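# Move bronze bushings from crate upright onto turntable disc

## Task

Lift every bronze bushing out of the crate and set it on the turntable's disc (not the central hub), standing upright on one of its open ends and resting directly on the disc surface. The steel bushings must stay in the crate. The crate must not be tipped or moved out of its corner guides, or the task fails.

## Robot and tools

Robot: two arms, left_arm and right_arm, each ending in a five-finger hand (left_arm has a left hand, the mirror of the right). Base positions in the scene frame: left_arm (-0.022, +0.244, +0.013) m, right_arm (+0.040, -0.228, +0.001) m, each turned only slightly about z. A post stands on the floor behind the arms. Loose objects may occasionally be nudged by the scene.

Frames: the scene frame has its origin at table height, halfway between the arms' nominal bases, with +z up, +x out over the table and left_arm toward +y. Fixed cameras and the table use the scene frame. Each arm's reported hand pose, velocities, targets and wrist-camera pose use that arm's own base frame, and offsets run along that base's axes, with turns made about the Hand target position.

Hand point: a spot fixed to the palm, 0.05 m in front of it and 0.15 m from the wrist face along the fingers. Its +z runs along straight fingers, +y out of the palm, +x across the palm away from the thumb on the right hand (toward the thumb on the left hand). Straight fingers extend 0.06-0.07 m past the point, their centre lines 0.06 m behind it along -y. A wrist bracket on the little-finger side can collide with things. Reported positions may be off by a few cm; arms often rest 1-3 cm (sometimes 5) short of, usually below, the commanded pose without any contact, and may sag under load.

execute_actions(actions, cameras): actions is a list of actions; each action is a list of up to 15 rows, one row per 1/30 s step, and a short action holds its last row to step 15. Every row has 28 numbers in [-1, 1]: left_arm dx, dy, dz, rx, ry, rz; left hand thumb_turn, thumb_bend, index, middle, ring, little; left force_limit, speed; then the same 14 for right_arm. The six pose numbers are an offset from the arm's Hand target at the start of that action (every row counts from that same start, not from the previous row); 1.0 means 0.6 m for dx/dy/dz and 180 degrees for the rx/ry/rz rotation vector. Repeating an offset moves further. All-zero pose numbers request nothing new (but do re-request the Hand target). Hand motor numbers are absolute targets: -1 open (thumb beside palm, straight; fingers straight), +1 closed (thumb in front of palm, bent; fingers curled). force_limit maps -1..+1 to about 0..10 N at the fingertip (0..15 N for the two thumb motors); speed rises from near zero at -1 to full at +0.48 and above. For a gentle grip close with speed at -0.94 or lower. A hand has no 'no change' value: to keep it as is, resend the last eight numbers you sent for it (before any were sent, use hand_measured plus hand_force_limit and hand_speed). cameras: list of names, ["all"], or []; default shows all only for an empty actions list.

move(target, speed, blend, blocking, cameras): target is one 28-number row or up to 15 such rows; every row's offsets count from the same starting Hand targets. The hand points travel straight lines, ignoring obstacles and the other arm, for at most 10 s in total. speed is m/s (0.002 to 4.3, default 0.25; turns up to twice that in rad/s), one value or one per target. blend, in m, rounds corners; 0 stops at each target. Hand numbers of later targets are sent on arrival. blocking=false returns after about 0.5 s while the move continues. The result adds a 'move:' line: done, off_target, moving, held or fault, plus limits=paced (pose clipped) or limits=held (steps withheld). Faster moves lag and stray more, and hit harder.

wait(seconds 0-3600) lets time pass. stop() brakes a running move. zoom_image(camera, region [x0, y0, x1, y1] in pixels, at most 504 by 504) enlarges part of the newest image from cam_high, cam_low, cam_left_wrist or cam_right_wrist. show_instructions() shows reference pages. finished_scene(scene=1) ends the scene irreversibly.

Results: end_effector_position (m) and end_effector_quat_wxyz per arm in its base frame; Hand target (the last commanded pose after clipping, from which next offsets count); joint positions, velocities ('within noise' or omitted when still) and torques; hand_measured, hand_stopped_by (moving, target, force, stalled, fault) and hand_load_n (fingertip load, positive pushing open; a drop to near 0 signals a lost grip), each in motor order; hand_force_limit, hand_speed; motor temperatures, and MOTOR HOT or OVER-TEMPERATURE FAULT lines.

Control notes: commanded orientation is clipped each step to within 40 degrees of the measured one. Small moves may not start. To end a push, command back past the current hand point. A motor only starts when its target changes (by at least 0.002); to squeeze harder raise force_limit and send a more-closed target; to loosen send a more-open target. The thumb turned in front plus fingers grasp objects about 0.035-0.065 m thick; thumb tip against index pad can hold light objects up to about 0.08 m.

Joint ranges (rad): waist ±2.880, shoulder 0 to 3.142, elbow 0 to 3.019, wrist pitch -1.693 to 1.571, wrist yaw ±1.571, wrist roll ±2.094. Wrists near the first joint axis can make the arm swing.

Cameras: cam_high and cam_low are fixed (scene frame), the wrist cameras ride on the arms; all are 672x504 with given pinhole calibration.

Avoid: dropping parts even a few mm, releasing moving parts, fast impacts, hard pushes on fixed or heavy items, bumping the crate, arm-to-arm contact or closing a hand on the other hand, anything leaving the table, excessive finger loads, and overheating motors from long holds or stretched arms.

Each tool is called after "Call:" by a JSON object that holds its "fn" and its "kwargs", one argument or row to a line.

Reference images:

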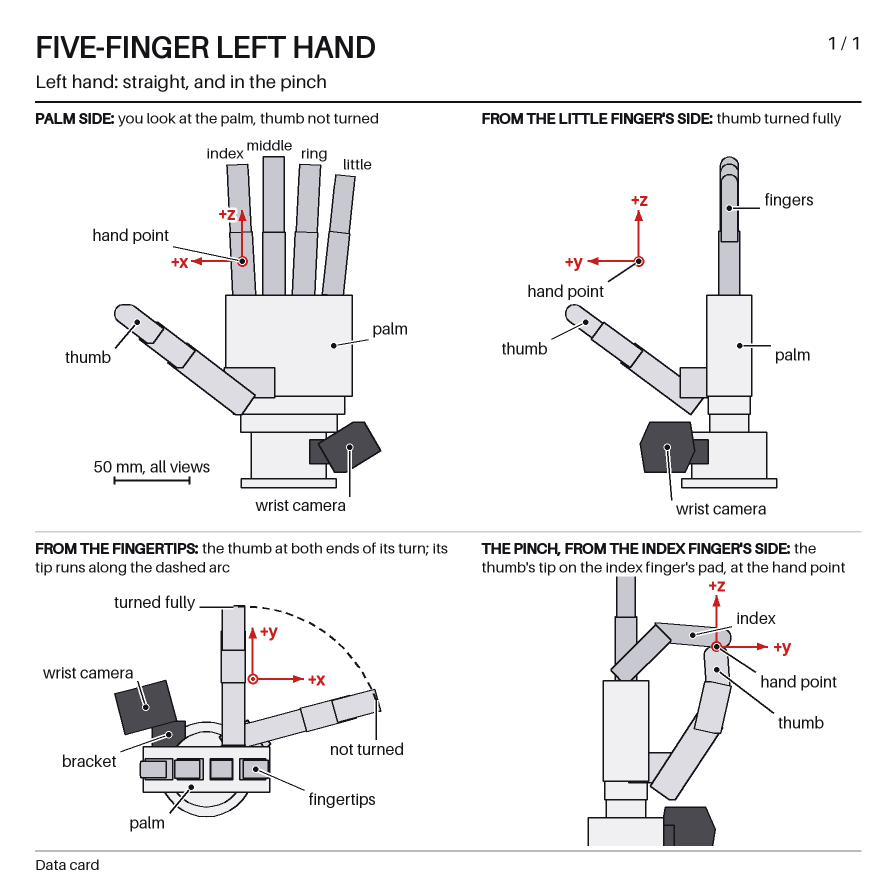

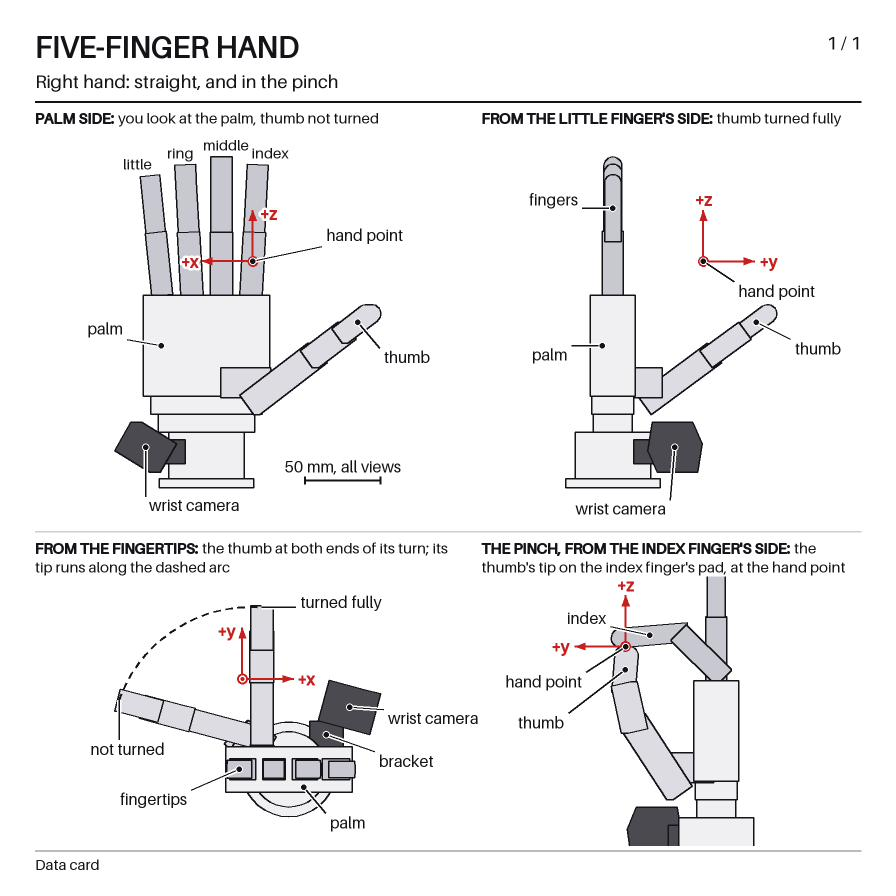

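## Session

Call:
{"fn": "execute_actions", "kwargs": {
  "actions": []
}}

Scene clock: 0.00 s.
left_arm: end_effector_position=(+0.3382, -0.0758, +0.1644) hand_measured=(-1.000, -1.000, -1.000, -1.000, -1.000, -1.000) hand_load_n=(+0.0, +0.0, +0.0, +0.0, +0.0, +0.0) hand_stopped_by=(target, target, target, target, target, target) hand_force_limit=0.00 hand_speed=-0.80 end_effector_quat_wxyz=(-0.020, +0.814, -0.579, -0.049) | right_arm: end_effector_position=(+0.2406, -0.1761, +0.1020) hand_measured=(-1.000, -1.000, -1.000, -1.000, -1.000, -1.000) hand_load_n=(+0.0, +0.0, +0.0, +0.0, +0.0, +0.0) hand_stopped_by=(target, target, target, target, target, target) hand_force_limit=0.00 hand_speed=-0.80 end_effector_quat_wxyz=(+0.176, +0.826, -0.535, -0.025)
Joint positions: left_arm=[-0.11 1.415 1.199 -1.42 -0.083 -0.447] | right_arm=[-0.355 1.448 0.981 -1.235 0.333 -0.755]
Joint velocities: within noise
Joint torques (N m): no reading
Motor temperatures (°C): left_arm=[36 27 27 29 29 28] | right_arm=[35 26 27 26 25 28]
Heat: left arm: hottest waist 36 °C; right arm: hottest waist 35 °C.
Hand target: left_arm +0.3485, -0.0757, +0.1747; -0.032, +0.813, -0.581, -0.033 | right_arm +0.2487, -0.1803, +0.1107; +0.175, +0.827, -0.534, -0.012

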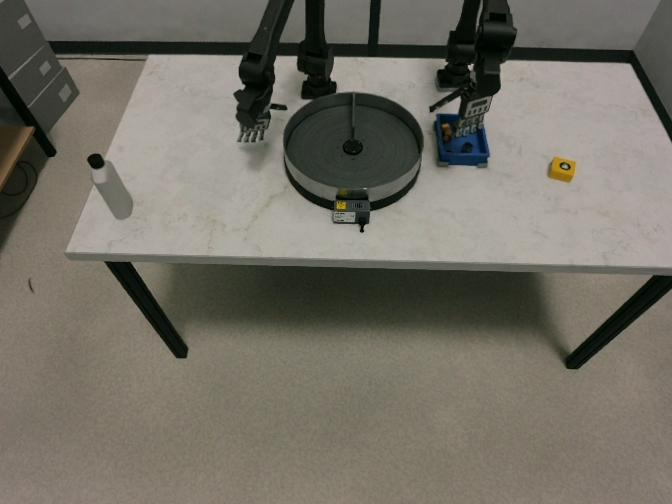

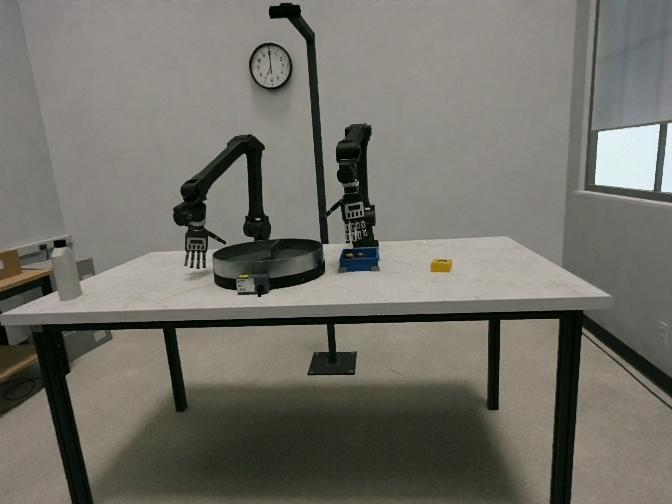

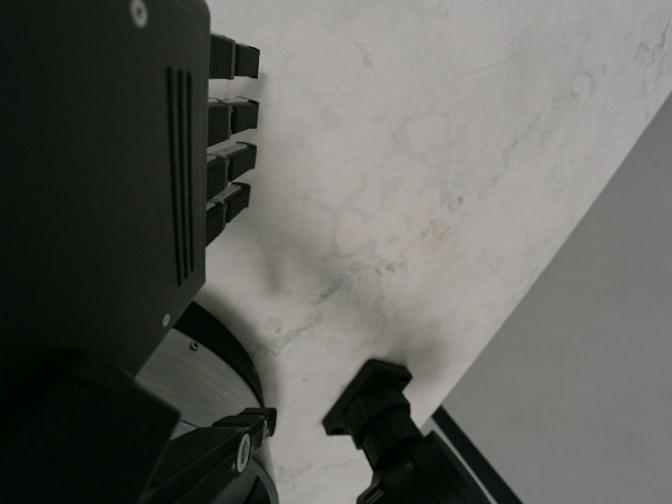

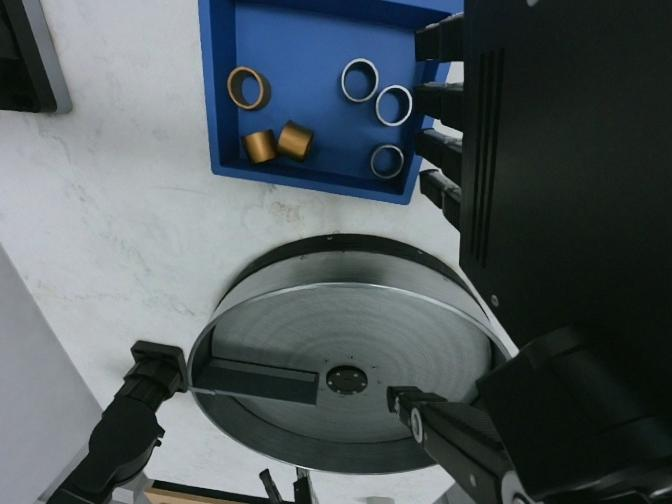

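Call:
{"fn": "zoom_image", "kwargs": {
  "camera": "cam_right_wrist",
  "region": [180, 0, 480, 225]
}}

Call:
{"fn": "zoom_image", "kwargs": {
  "camera": "cam_high",
  "region": [260, 70, 510, 250]
}}

Call:
{"fn": "zoom_image", "kwargs": {
  "camera": "cam_low",
  "region": [190, 210, 470, 310]
}}

Call:
{"fn": "zoom_image", "kwargs": {
  "camera": "cam_right_wrist",
  "region": [120, 220, 540, 504]
}}

Call:
{"fn": "zoom_image", "kwargs": {
  "camera": "cam_left_wrist",
  "region": [0, 200, 440, 504]
}}

Scaled by 1.680 from the camera's image (finer frame: 960x720).

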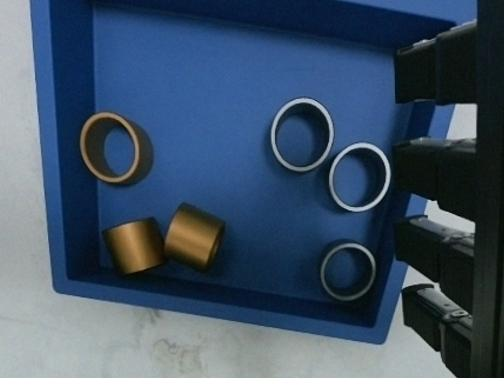

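Scaled by 2.016 from the camera's image (finer frame: 960x720).

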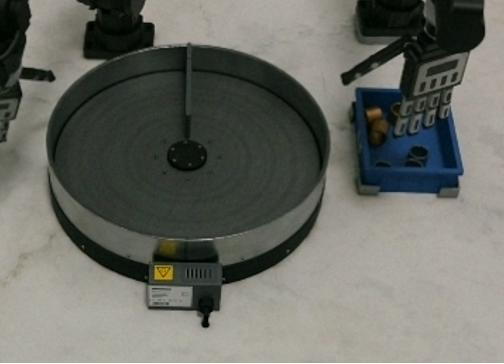

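Scaled by 1.800 from the camera's image (finer frame: 960x720).

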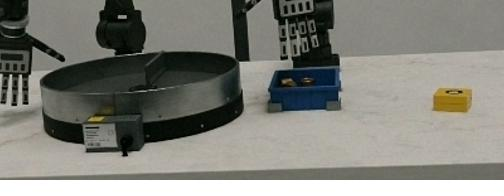

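Scaled by 1.200 from the camera's image (finer frame: 960x720).

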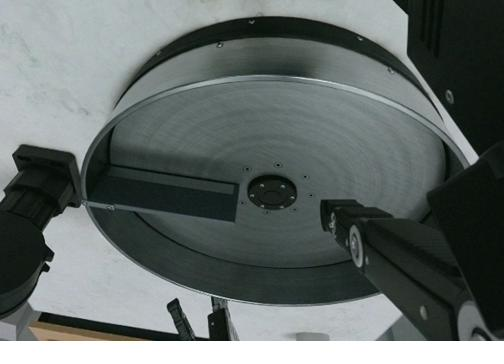

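Scaled by 1.145 from the camera's image (finer frame: 960x720).

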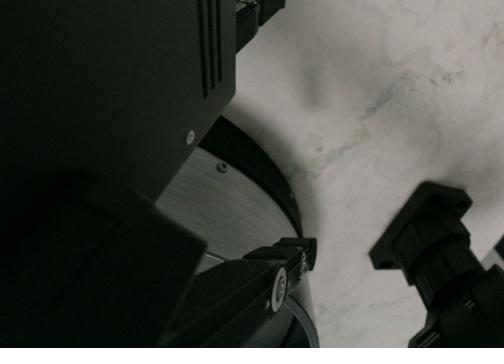

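Call:
{"fn": "wait", "kwargs": {
  "seconds": 0.5,
  "cameras": ["cam_left_wrist"]
}}

Call:
{"fn": "wait", "kwargs": {
  "seconds": 0.5,
  "cameras": ["cam_right_wrist", "cam_high"]
}}

Call:
{"fn": "zoom_image", "kwargs": {
  "camera": "cam_right_wrist",
  "region": [120, 220, 540, 504]
}}

Scene clock: 7.27 s.
left_arm: end_effector_position=(+0.3382, -0.0758, +0.1644) hand_measured=(-1.000, -1.000, -1.000, -1.000, -1.000, -1.000) hand_load_n=(+0.0, +0.0, +0.0, +0.0, +0.0, +0.0) hand_stopped_by=(target, target, target, target, target, target) hand_force_limit=0.00 hand_speed=-0.80 end_effector_quat_wxyz=(-0.020, +0.814, -0.579, -0.049) | right_arm: end_effector_position=(+0.2406, -0.1761, +0.1020) hand_measured=(-1.000, -1.000, -1.000, -1.000, -1.000, -1.000) hand_load_n=(+0.0, +0.0, +0.0, +0.0, +0.0, +0.0) hand_stopped_by=(target, target, target, target, target, target) hand_force_limit=0.00 hand_speed=-0.80 end_effector_quat_wxyz=(+0.176, +0.826, -0.535, -0.025)
Joint positions: left_arm=[-0.11 1.415 1.199 -1.42 -0.083 -0.447] | right_arm=[-0.355 1.448 0.981 -1.235 0.333 -0.755]
Joint torques (N m): left_arm=[0.03 -8.64 11.38 0.05 -0.03 -0.01] | right_arm=[0.62 -11.34 7.94 -0.18 0.37 0.08]
Heat: left arm: hottest waist 36 °C; right arm: hottest waist 35 °C.
Hand target: left_arm +0.3485, -0.0757, +0.1747; -0.032, +0.813, -0.581, -0.033 | right_arm +0.2487, -0.1803, +0.1107; +0.175, +0.827, -0.534, -0.012
wait: 0.50 s; at rest from the start

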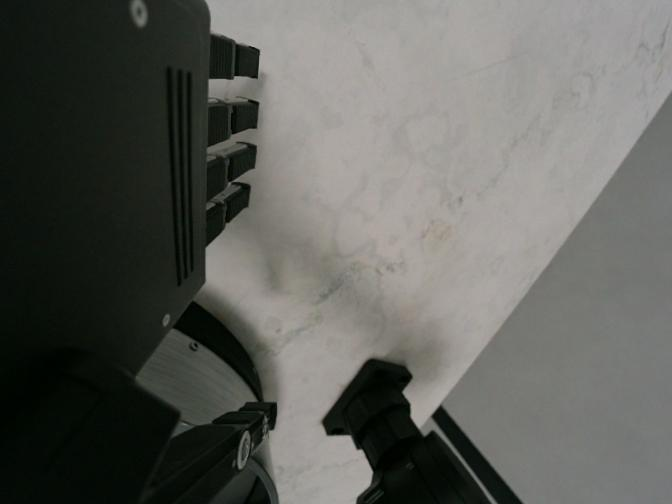

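Scene clock: 7.77 s.
left_arm: end_effector_position=(+0.3382, -0.0758, +0.1644) hand_measured=(-1.000, -1.000, -1.000, -1.000, -1.000, -1.000) hand_load_n=(+0.0, +0.0, +0.0, +0.0, +0.0, +0.0) hand_stopped_by=(target, target, target, target, target, target) hand_force_limit=0.00 hand_speed=-0.80 end_effector_quat_wxyz=(-0.020, +0.814, -0.579, -0.049) | right_arm: end_effector_position=(+0.2406, -0.1761, +0.1020) hand_measured=(-1.000, -1.000, -1.000, -1.000, -1.000, -1.000) hand_load_n=(+0.0, +0.0, +0.0, +0.0, +0.0, +0.0) hand_stopped_by=(target, target, target, target, target, target) hand_force_limit=0.00 hand_speed=-0.80 end_effector_quat_wxyz=(+0.176, +0.826, -0.535, -0.025)
Joint positions: left_arm=[-0.11 1.415 1.199 -1.42 -0.083 -0.447] | right_arm=[-0.355 1.448 0.981 -1.235 0.333 -0.755]
Joint torques (N m): left_arm=[0.03 -8.7 11.4 0.06 -0.03 -0.01] | right_arm=[0.56 -11.28 7.94 -0.2 0.37 0.08]
Heat: left arm: hottest waist 36 °C; right arm: hottest waist 35 °C.
Hand target: left_arm +0.3485, -0.0757, +0.1747; -0.032, +0.813, -0.581, -0.033 | right_arm +0.2487, -0.1803, +0.1107; +0.175, +0.827, -0.534, -0.012
wait: 0.50 s; at rest by 0.17 s
Images, in order (width x height): cam_high 672x504, cam_right_wrist 672x504.

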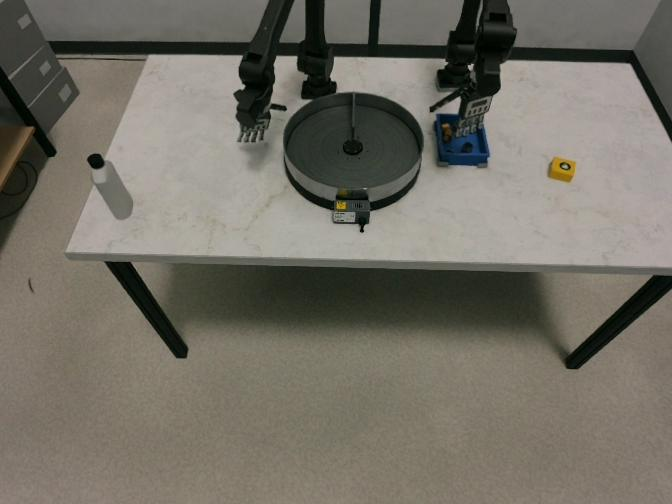

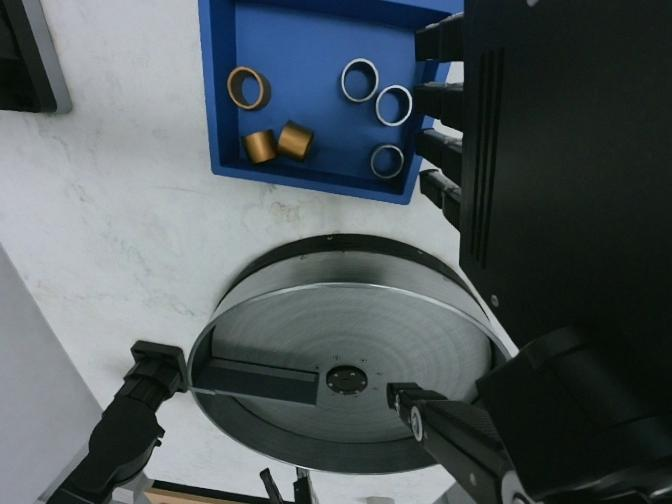

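Scaled by 1.200 from the camera's image (finer frame: 960x720).

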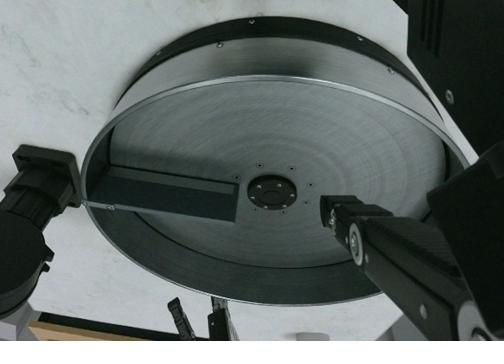

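Call:
{"fn": "wait", "kwargs": {
  "seconds": 1,
  "cameras": ["cam_right_wrist"]
}}

Call:
{"fn": "zoom_image", "kwargs": {
  "camera": "cam_right_wrist",
  "region": [180, 320, 420, 440]
}}

Call:
{"fn": "wait", "kwargs": {
  "seconds": 1,
  "cameras": ["cam_right_wrist"]
}}

Call:
{"fn": "zoom_image", "kwargs": {
  "camera": "cam_right_wrist",
  "region": [180, 320, 420, 440]
}}

Call:
{"fn": "wait", "kwargs": {
  "seconds": 1,
  "cameras": ["cam_right_wrist"]
}}

Call:
{"fn": "zoom_image", "kwargs": {
  "camera": "cam_right_wrist",
  "region": [180, 320, 420, 440]
}}

Scene clock: 9.33 s.
left_arm: end_effector_position=(+0.3382, -0.0758, +0.1644) hand_measured=(-1.000, -1.000, -1.000, -1.000, -1.000, -1.000) hand_load_n=(+0.0, +0.0, +0.0, +0.0, +0.0, +0.0) hand_stopped_by=(target, target, target, target, target, target) hand_force_limit=0.00 hand_speed=-0.80 end_effector_quat_wxyz=(-0.020, +0.814, -0.579, -0.049) | right_arm: end_effector_position=(+0.2406, -0.1761, +0.1020) hand_measured=(-1.000, -1.000, -1.000, -1.000, -1.000, -1.000) hand_load_n=(+0.0, +0.0, +0.0, +0.0, +0.0, +0.0) hand_stopped_by=(target, target, target, target, target, target) hand_force_limit=0.00 hand_speed=-0.80 end_effector_quat_wxyz=(+0.176, +0.826, -0.535, -0.025)
Joint positions: left_arm=[-0.11 1.415 1.199 -1.42 -0.083 -0.447] | right_arm=[-0.355 1.448 0.981 -1.235 0.333 -0.755]
Joint torques (N m): left_arm=[0.03 -8.64 11.4 0.03 -0.03 -0.01] | right_arm=[0.62 -11.28 7.95 -0.18 0.37 0.08]
Heat: left arm: hottest waist 36 °C; right arm: hottest waist 35 °C.
Hand target: left_arm +0.3485, -0.0757, +0.1747; -0.032, +0.813, -0.581, -0.033 | right_arm +0.2487, -0.1803, +0.1107; +0.175, +0.827, -0.534, -0.012
wait: 1.00 s; at rest from the start

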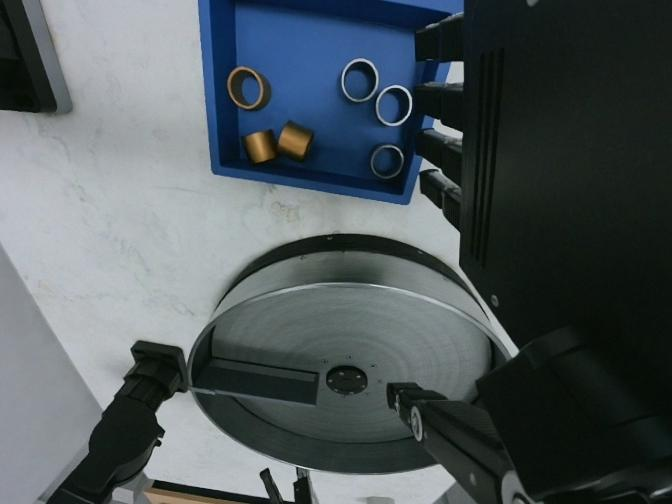

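Scaled by 2.100 from the camera's image (finer frame: 960x720).

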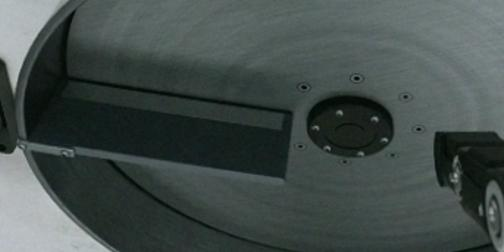

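Scene clock: 10.33 s.
left_arm: end_effector_position=(+0.3382, -0.0758, +0.1644) hand_measured=(-1.000, -1.000, -1.000, -1.000, -1.000, -1.000) hand_load_n=(+0.0, +0.0, +0.0, +0.0, +0.0, +0.0) hand_stopped_by=(target, target, target, target, target, target) hand_force_limit=0.00 hand_speed=-0.80 end_effector_quat_wxyz=(-0.020, +0.814, -0.579, -0.049) | right_arm: end_effector_position=(+0.2406, -0.1761, +0.1020) hand_measured=(-1.000, -1.000, -1.000, -1.000, -1.000, -1.000) hand_load_n=(+0.0, +0.0, +0.0, +0.0, +0.0, +0.0) hand_stopped_by=(target, target, target, target, target, target) hand_force_limit=0.00 hand_speed=-0.80 end_effector_quat_wxyz=(+0.176, +0.826, -0.535, -0.025)
Joint positions: left_arm=[-0.11 1.415 1.199 -1.42 -0.083 -0.447] | right_arm=[-0.355 1.448 0.981 -1.235 0.333 -0.755]
Joint torques (N m): left_arm=[0.03 -8.64 11.4 0.06 -0.03 -0.01] | right_arm=[0.62 -11.28 7.94 -0.18 0.37 0.08]
Heat: left arm: hottest waist 36 °C; right arm: hottest waist 35 °C.
Hand target: left_arm +0.3485, -0.0757, +0.1747; -0.032, +0.813, -0.581, -0.033 | right_arm +0.2487, -0.1803, +0.1107; +0.175, +0.827, -0.534, -0.012
wait: 1.00 s; at rest by 0.17 s

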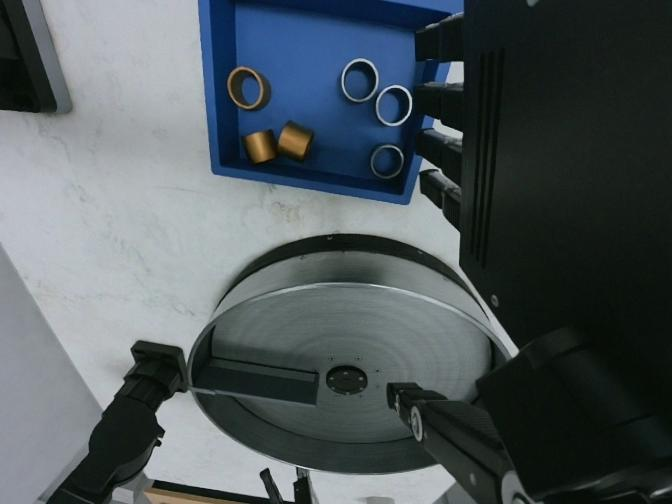

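Scaled by 2.100 from the camera's image (finer frame: 960x720).

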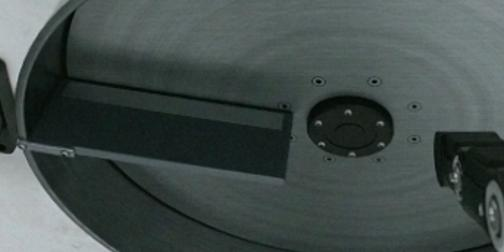

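Scene clock: 11.33 s.
left_arm: end_effector_position=(+0.3382, -0.0758, +0.1644) hand_measured=(-1.000, -1.000, -1.000, -1.000, -1.000, -1.000) hand_load_n=(+0.0, +0.0, +0.0, +0.0, +0.0, +0.0) hand_stopped_by=(target, target, target, target, target, target) hand_force_limit=0.00 hand_speed=-0.80 end_effector_quat_wxyz=(-0.020, +0.814, -0.579, -0.049) | right_arm: end_effector_position=(+0.2406, -0.1761, +0.1020) hand_measured=(-1.000, -1.000, -1.000, -1.000, -1.000, -1.000) hand_load_n=(+0.0, +0.0, +0.0, +0.5, +0.0, +0.0) hand_stopped_by=(target, target, target, target, target, target) hand_force_limit=0.00 hand_speed=-0.80 end_effector_quat_wxyz=(+0.176, +0.826, -0.535, -0.025)
Joint positions: left_arm=[-0.11 1.415 1.199 -1.42 -0.083 -0.447] | right_arm=[-0.355 1.448 0.981 -1.235 0.333 -0.755]
Joint torques (N m): left_arm=[0.03 -8.7 11.41 0.03 -0.03 -0.01] | right_arm=[0.56 -11.28 7.95 -0.2 0.37 0.08]
Heat: left arm: hottest waist 36 °C; right arm: hottest waist 35 °C.
Hand target: left_arm +0.3485, -0.0757, +0.1747; -0.032, +0.813, -0.581, -0.033 | right_arm +0.2487, -0.1803, +0.1107; +0.175, +0.827, -0.534, -0.012
wait: 1.00 s; at rest by 0.17 s

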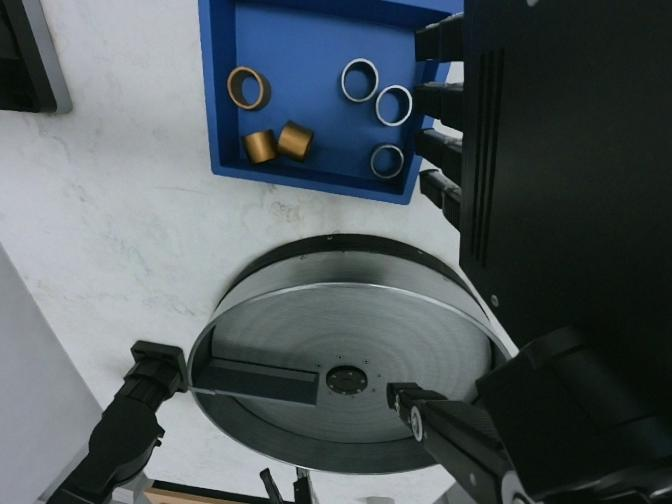

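Scaled by 2.100 from the camera's image (finer frame: 960x720).

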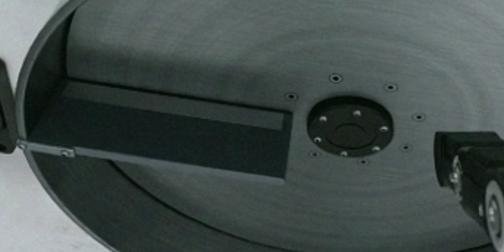

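Call:
{"fn": "wait", "kwargs": {
  "seconds": 0.2,
  "cameras": ["cam_high", "cam_low"]
}}

Call:
{"fn": "zoom_image", "kwargs": {
  "camera": "cam_high",
  "region": [310, 180, 390, 240]
}}

Call:
{"fn": "zoom_image", "kwargs": {
  "camera": "cam_high",
  "region": [530, 140, 590, 190]
}}

Call:
{"fn": "zoom_image", "kwargs": {
  "camera": "cam_low",
  "region": [410, 245, 470, 285]
}}

Call:
{"fn": "zoom_image", "kwargs": {
  "camera": "cam_low",
  "region": [200, 230, 400, 310]
}}

Scene clock: 12.33 s.
left_arm: end_effector_position=(+0.3382, -0.0758, +0.1644) hand_measured=(-1.000, -1.000, -1.000, -1.000, -1.000, -1.000) hand_load_n=(+0.0, +0.0, +0.0, +0.0, +0.0, +0.0) hand_stopped_by=(target, target, target, target, target, target) hand_force_limit=0.00 hand_speed=-0.80 end_effector_quat_wxyz=(-0.020, +0.814, -0.579, -0.049) | right_arm: end_effector_position=(+0.2406, -0.1761, +0.1020) hand_measured=(-1.000, -1.000, -1.000, -1.000, -1.000, -1.000) hand_load_n=(+0.0, +0.0, +0.5, +0.0, +0.0, +0.0) hand_stopped_by=(target, target, target, target, target, target) hand_force_limit=0.00 hand_speed=-0.80 end_effector_quat_wxyz=(+0.176, +0.826, -0.535, -0.025)
Joint positions: left_arm=[-0.11 1.415 1.199 -1.42 -0.083 -0.447] | right_arm=[-0.355 1.448 0.981 -1.235 0.333 -0.755]
Joint torques (N m): left_arm=[0.03 -8.64 11.4 0.03 -0.03 -0.01] | right_arm=[0.62 -11.34 7.94 -0.18 0.37 0.08]
Heat: left arm: hottest waist 36 °C; right arm: hottest waist 35 °C.
Hand target: left_arm +0.3485, -0.0757, +0.1747; -0.032, +0.813, -0.581, -0.033 | right_arm +0.2487, -0.1803, +0.1107; +0.175, +0.827, -0.534, -0.012
wait: 0.20 s; at rest from the start

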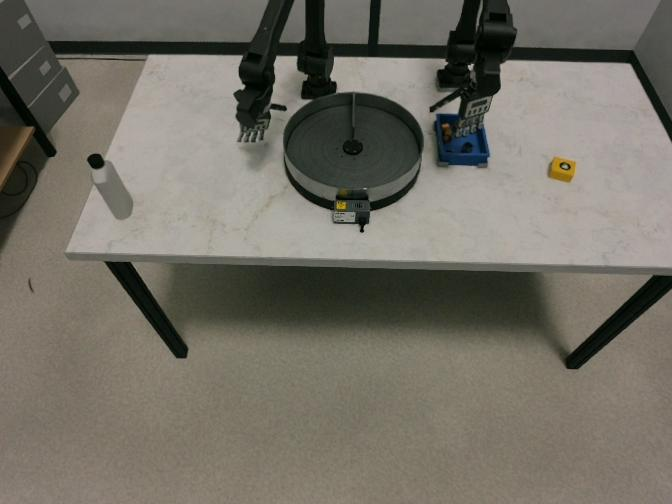

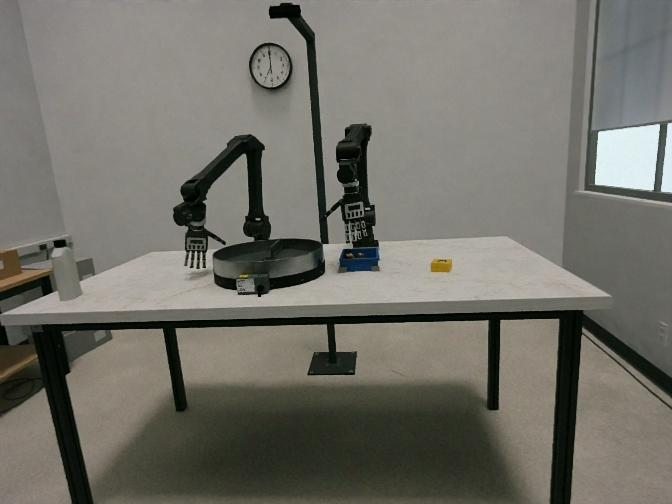

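Scaled by 6.300 from the camera's image (finer frame: 960x720).

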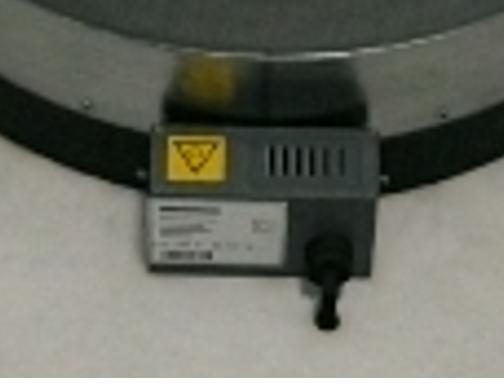

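Scaled by 8.400 from the camera's image (finer frame: 960x720).

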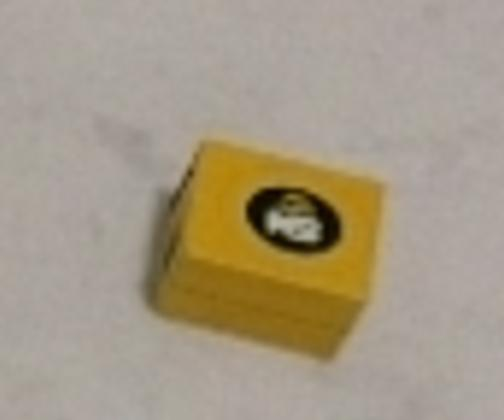

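Scaled by 8.400 from the camera's image (finer frame: 960x720).

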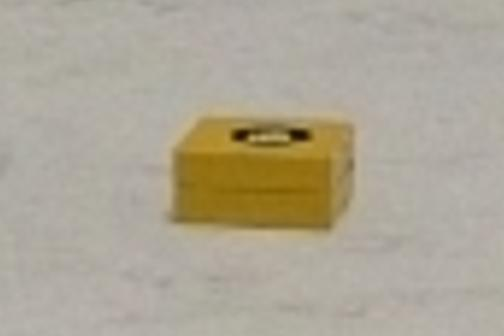

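Scaled by 2.520 from the camera's image (finer frame: 960x720).

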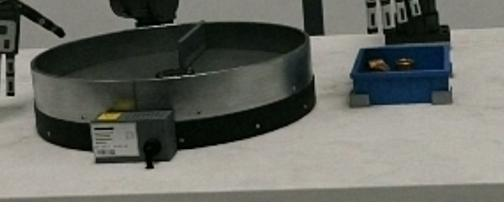

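Call:
{"fn": "move", "kwargs": {
  "target": [-0.02,0.1,0.1,0,0,0,-1,-1,-1,-1,-1,-1,0,-0.8,0,0,0,0,0,0,-1,-1,-1,-1,-1,-1,0,-0.8],
  "cameras": ["cam_left_wrist","cam_right_wrist"]
}}

Call:
{"fn": "zoom_image", "kwargs": {
  "camera": "cam_right_wrist",
  "region": [180, 60, 480, 310]
}}

Scene clock: 21.07 s.
left_arm: end_effector_position=(+0.3279, -0.0152, +0.2199) hand_measured=(-1.000, -1.000, -1.000, -1.000, -1.000, -1.000) hand_load_n=(+0.0, +0.0, +0.0, +0.0, +0.0, +0.0) hand_stopped_by=(target, target, target, target, target, target) hand_force_limit=0.00 hand_speed=-0.80 end_effector_quat_wxyz=(-0.021, +0.820, -0.570, -0.045) | right_arm: end_effector_position=(+0.2406, -0.1761, +0.1020) hand_measured=(-1.000, -1.000, -1.000, -1.000, -1.000, -1.000) hand_load_n=(+0.0, +0.0, +0.0, +0.0, +0.0, +0.0) hand_stopped_by=(target, target, target, target, target, target) hand_force_limit=0.00 hand_speed=-0.80 end_effector_quat_wxyz=(+0.176, +0.826, -0.535, -0.025)
Joint positions: left_arm=[0.048 1.352 1.284 -1.549 -0.089 -0.311] | right_arm=[-0.355 1.448 0.981 -1.235 0.333 -0.755]
Joint torques (N m): left_arm=[-0.21 -7.59 12.93 -0.53 0.06 0.14] | right_arm=[0.62 -11.34 7.92 -0.2 0.37 0.08]
Motor temperatures (°C): left_arm=[36 28 34 29 29 28] | right_arm=[35 27 32 26 25 28]
Heat: left arm: hottest waist 36 °C; right arm: hottest waist 35 °C.
Hand target: left_arm +0.3365, -0.0157, +0.2347; -0.032, +0.813, -0.581, -0.033 | right_arm +0.2487, -0.1803, +0.1107; +0.175, +0.827, -0.534, -0.012
Off the commanded pose: left_arm 0.017 m, 2 deg | right_arm 0.013 m, 1 deg.
move: off_target (left_arm)
cam_left_wrist: T_world_to_cam=[[0.99002, 0.1387, -0.02513, -0.31703], [0.13546, -0.88685, 0.44175, -0.15867], [0.03898, -0.44075, -0.89679, 0.293]] pos_world=[0.32394, 0.0324, 0.32488]

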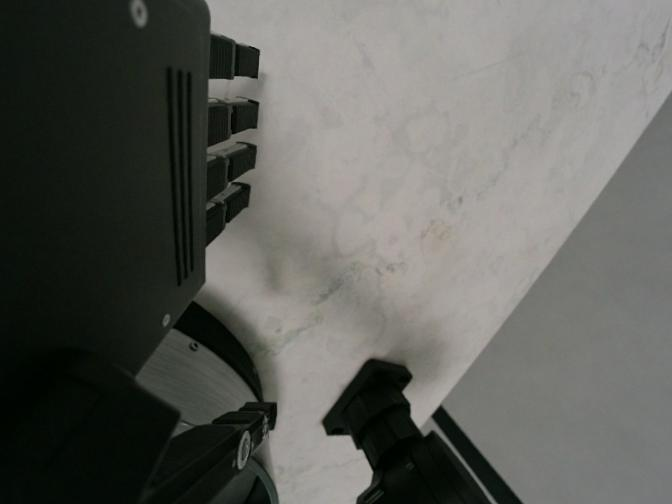

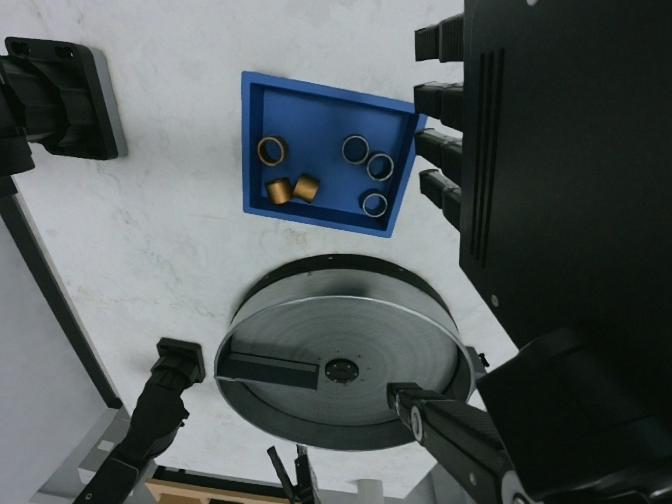

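Scaled by 1.680 from the camera's image (finer frame: 960x720).

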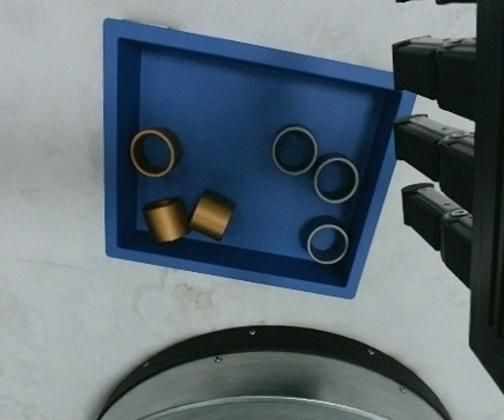

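Call:
{"fn": "move", "kwargs": {
  "target": [-0.101,-0.0405,-0.1745,0.0198,-0.2466,-0.095,1,-0.5,-0.5,1,1,1,-0.6,-0.3,0,0,0,0,0,0,-1,-1,-1,-1,-1,-1,0,-0.8],
  "speed": 0.15,
  "cameras": ["cam_right_wrist","cam_high","cam_low"]
}}

Scene clock: 33.57 s.
left_arm: end_effector_position=(+0.2671, -0.0409, +0.1201) hand_measured=(+0.976, -0.500, -0.500, +1.000, +1.000, +1.000) hand_load_n=(+3.5, +1.5, -0.5, +0.0, +0.0, +0.0) hand_stopped_by=(force, target, target, target, target, target) hand_force_limit=-0.60 hand_speed=-0.30 end_effector_quat_wxyz=(-0.260, +0.682, -0.636, +0.248) | right_arm: end_effector_position=(+0.2406, -0.1761, +0.1020) hand_measured=(-1.000, -1.000, -1.000, -1.000, -1.000, -1.000) hand_load_n=(+0.0, +0.0, +0.0, +0.0, +0.0, +0.0) hand_stopped_by=(target, target, target, target, target, target) hand_force_limit=0.00 hand_speed=-0.80 end_effector_quat_wxyz=(+0.176, +0.826, -0.535, -0.025)
Joint positions: left_arm=[-0.078 0.613 0.496 -0.722 -0.092 -0.113] | right_arm=[-0.355 1.448 0.981 -1.235 0.333 -0.755]
Joint torques (N m): left_arm=[-0.62 0.38 11.21 2.36 0.1 0.14] | right_arm=[0.62 -11.34 7.92 -0.2 0.38 0.08]
Heat: left arm: hottest waist 36 °C; right arm: hottest waist 35 °C.
Hand target: left_arm +0.2759, -0.0400, +0.1300; -0.277, +0.670, -0.636, +0.262 | right_arm +0.2487, -0.1803, +0.1107; +0.175, +0.827, -0.534, -0.012
Off the commanded pose: left_arm 0.013 m, 3 deg | right_arm 0.013 m, 1 deg.
move: off_target (left_arm)
Images, in order (width x height): cam_high 672x504, cam_low 672x504, cam_right_wrist 672x504.

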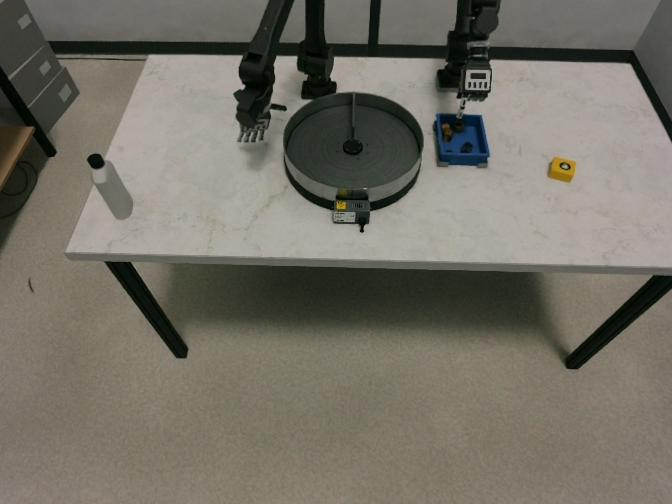

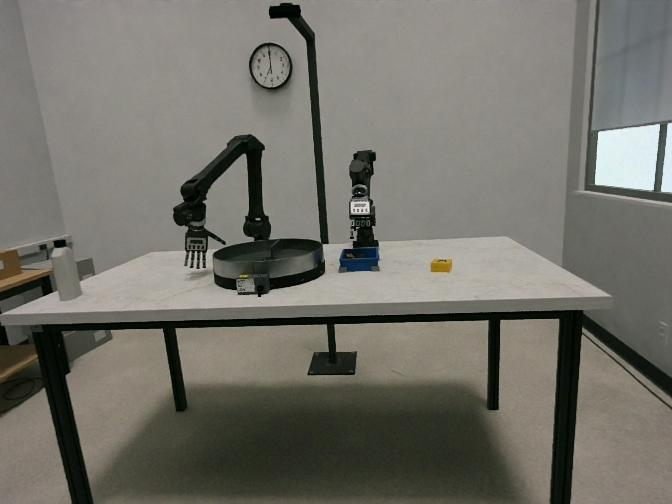

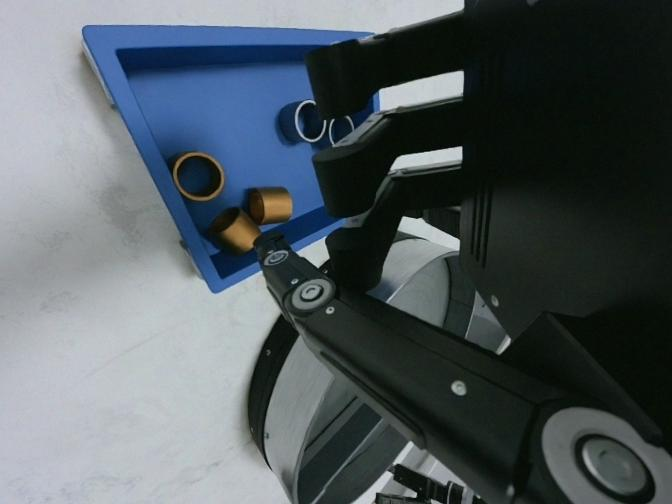

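Call:
{"fn": "move", "kwargs": {
  "target": [0.0152,0.0217,-0.0333,-0.007,-0.0841,-0.0829,0.83,-0.7,-0.6,-1,-1,-1,-0.6,-0.3,0,0,0,0,0,0,-1,-1,-1,-1,-1,-1,0,-0.8],
  "speed": 0.15,
  "cameras": ["cam_right_wrist","cam_left_wrist"]
}}

Scene clock: 38.67 s.
left_arm: end_effector_position=(+0.2778, -0.0282, +0.1025) hand_measured=(+0.830, -0.700, -0.600, -1.000, -1.000, -1.000) hand_load_n=(+0.0, +0.0, +0.0, +0.0, +0.0, +0.0) hand_stopped_by=(target, target, target, target, target, target) hand_force_limit=-0.60 hand_speed=-0.30 end_effector_quat_wxyz=(+0.300, -0.562, +0.670, -0.381) | right_arm: end_effector_position=(+0.2406, -0.1761, +0.1020) hand_measured=(-1.000, -1.000, -1.000, -1.000, -1.000, -1.000) hand_load_n=(+0.0, +0.0, +0.0, +0.0, +0.5, +0.0) hand_stopped_by=(target, target, target, target, target, target) hand_force_limit=0.00 hand_speed=-0.80 end_effector_quat_wxyz=(+0.176, +0.826, -0.535, -0.025)
Joint positions: left_arm=[0.203 0.495 0.303 -0.405 0.344 0.194] | right_arm=[-0.355 1.448 0.981 -1.235 0.333 -0.755]
Joint torques (N m): left_arm=[0.5 1.44 11.28 2.66 0.32 0.14] | right_arm=[0.62 -11.34 7.92 -0.2 0.37 0.08]
Heat: left arm: hottest elbow 37 °C; right arm: hottest waist 35 °C.
Hand target: left_arm +0.2850, -0.0270, +0.1101; +0.315, -0.545, +0.673, -0.389 | right_arm +0.2487, -0.1803, +0.1107; +0.175, +0.827, -0.534, -0.012
Off the commanded pose: left_arm 0.010 m, 3 deg | right_arm 0.013 m, 1 deg.
move: off_target (left_arm)
cam_left_wrist: T_world_to_cam=[[0.46049, -0.28559, 0.84047, -0.22226], [-0.69053, -0.71021, 0.13701, 0.15416], [0.55778, -0.64346, -0.52426, -0.00395]] pos_world=[0.211, 0.04347, 0.16361]
Images, in order (width x height): cam_left_wrist 672x504, cam_right_wrist 672x504.

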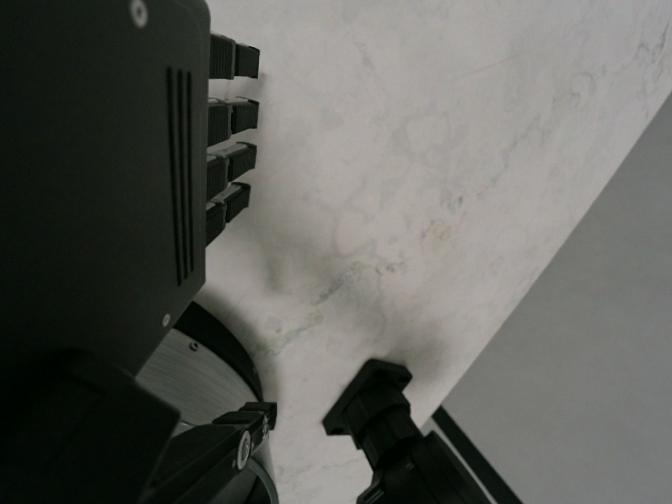

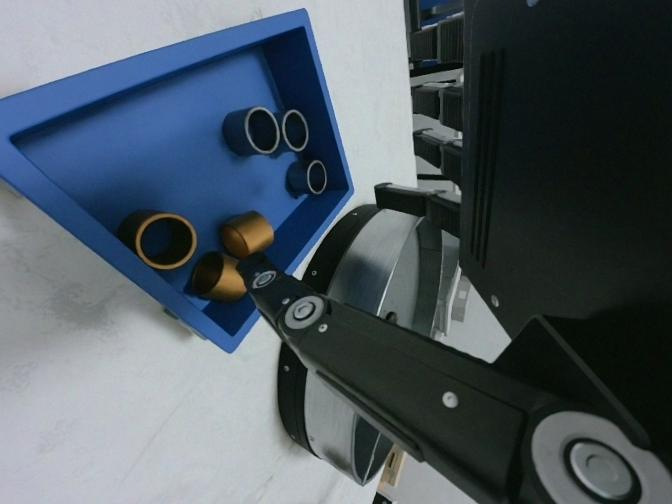

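Call:
{"fn": "zoom_image", "kwargs": {
  "camera": "cam_right_wrist",
  "region": [100, 180, 340, 360]
}}

Scaled by 2.100 from the camera's image (finer frame: 960x720).

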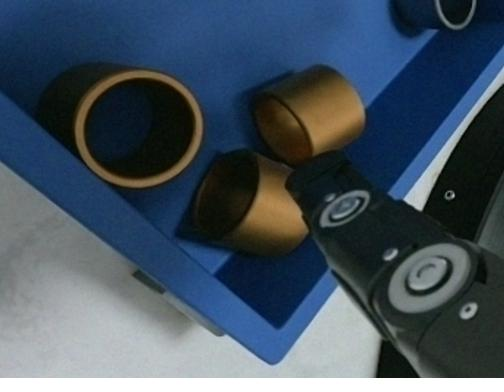

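Call:
{"fn": "move", "kwargs": {
  "target": [0,0,0,0,0,0,1,-0.7,-0.6,-1,-1,-1,-0.2,-0.3,0,0,0,0,0,0,-1,-1,-1,-1,-1,-1,0,-0.8],
  "cameras": ["cam_right_wrist"]
}}

Call:
{"fn": "zoom_image", "kwargs": {
  "camera": "cam_right_wrist",
  "region": [180, 120, 460, 360]
}}

Call:
{"fn": "move", "kwargs": {
  "target": [0,0,0,0,0,0,0.6,-0.7,-0.6,-1,-1,-1,-0.2,-0.3,0,0,0,0,0,0,-1,-1,-1,-1,-1,-1,0,-0.8],
  "cameras": ["cam_right_wrist"]
}}

Call:
{"fn": "zoom_image", "kwargs": {
  "camera": "cam_right_wrist",
  "region": [180, 120, 460, 360]
}}

Scene clock: 43.13 s.
left_arm: end_effector_position=(+0.2778, -0.0284, +0.1026) hand_measured=(+1.000, -0.700, -0.600, -1.000, -1.000, -1.000) hand_load_n=(+0.0, +0.0, +0.0, -0.5, +0.0, +0.0) hand_stopped_by=(target, target, target, target, target, target) hand_force_limit=-0.20 hand_speed=-0.30 end_effector_quat_wxyz=(+0.300, -0.562, +0.670, -0.382) | right_arm: end_effector_position=(+0.2406, -0.1761, +0.1020) hand_measured=(-1.000, -1.000, -1.000, -1.000, -1.000, -1.000) hand_load_n=(+0.0, +0.0, +0.0, +0.0, +0.0, +0.0) hand_stopped_by=(target, target, target, target, target, target) hand_force_limit=0.00 hand_speed=-0.80 end_effector_quat_wxyz=(+0.176, +0.826, -0.535, -0.025)
Joint positions: left_arm=[0.203 0.495 0.303 -0.405 0.345 0.194] | right_arm=[-0.355 1.448 0.981 -1.235 0.333 -0.755]
Joint torques (N m): left_arm=[0.56 1.38 11.3 2.67 0.32 0.14] | right_arm=[0.56 -11.34 7.92 -0.18 0.38 0.08]
Heat: left arm: hottest elbow 37 °C; right arm: hottest elbow 35 °C.
Hand target: left_arm +0.2850, -0.0270, +0.1101; +0.315, -0.545, +0.673, -0.389 | right_arm +0.2487, -0.1803, +0.1107; +0.175, +0.827, -0.534, -0.012
Off the commanded pose: left_arm 0.010 m, 3 deg | right_arm 0.013 m, 1 deg.
move: done

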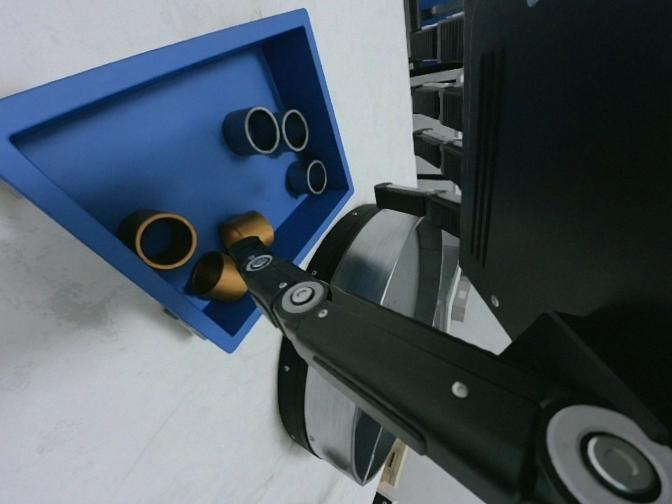

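Scaled by 1.800 from the camera's image (finer frame: 960x720).

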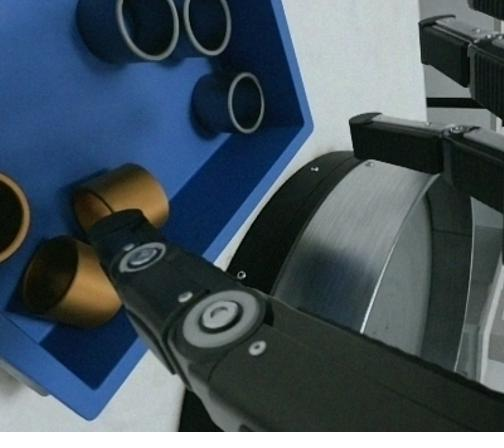

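Scene clock: 44.00 s.
left_arm: end_effector_position=(+0.2778, -0.0283, +0.1026) hand_measured=(+0.600, -0.700, -0.600, -1.000, -1.000, -1.000) hand_load_n=(+0.0, +0.0, +0.0, +0.0, -0.5, +0.0) hand_stopped_by=(target, target, target, target, target, target) hand_force_limit=-0.20 hand_speed=-0.30 end_effector_quat_wxyz=(+0.300, -0.561, +0.670, -0.382) | right_arm: end_effector_position=(+0.2406, -0.1761, +0.1020) hand_measured=(-1.000, -1.000, -1.000, -1.000, -1.000, -1.000) hand_load_n=(+0.5, +0.0, +0.0, +0.0, +0.0, +0.0) hand_stopped_by=(target, target, target, target, target, target) hand_force_limit=0.00 hand_speed=-0.80 end_effector_quat_wxyz=(+0.176, +0.826, -0.535, -0.025)
Joint positions: left_arm=[0.203 0.495 0.303 -0.405 0.345 0.195] | right_arm=[-0.355 1.448 0.981 -1.235 0.333 -0.755]
Joint torques (N m): left_arm=[0.62 1.38 11.29 2.67 0.32 0.13] | right_arm=[0.62 -11.28 7.92 -0.18 0.37 0.08]
Heat: left arm: hottest elbow 37 °C; right arm: hottest elbow 35 °C.
Hand target: left_arm +0.2850, -0.0270, +0.1101; +0.315, -0.545, +0.673, -0.389 | right_arm +0.2487, -0.1803, +0.1107; +0.175, +0.827, -0.534, -0.012
Off the commanded pose: left_arm 0.010 m, 3 deg | right_arm 0.013 m, 1 deg.
move: done

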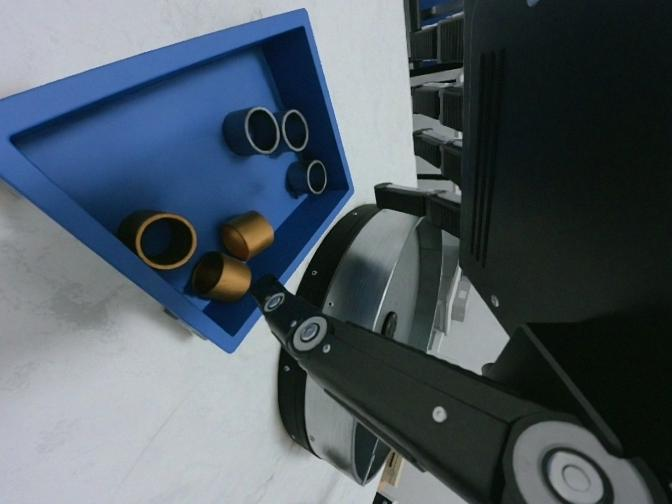

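Scaled by 1.800 from the camera's image (finer frame: 960x720).

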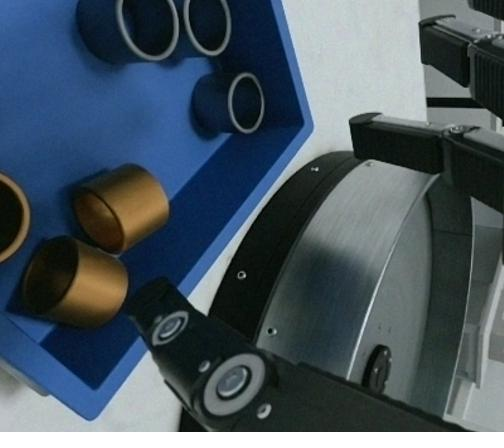

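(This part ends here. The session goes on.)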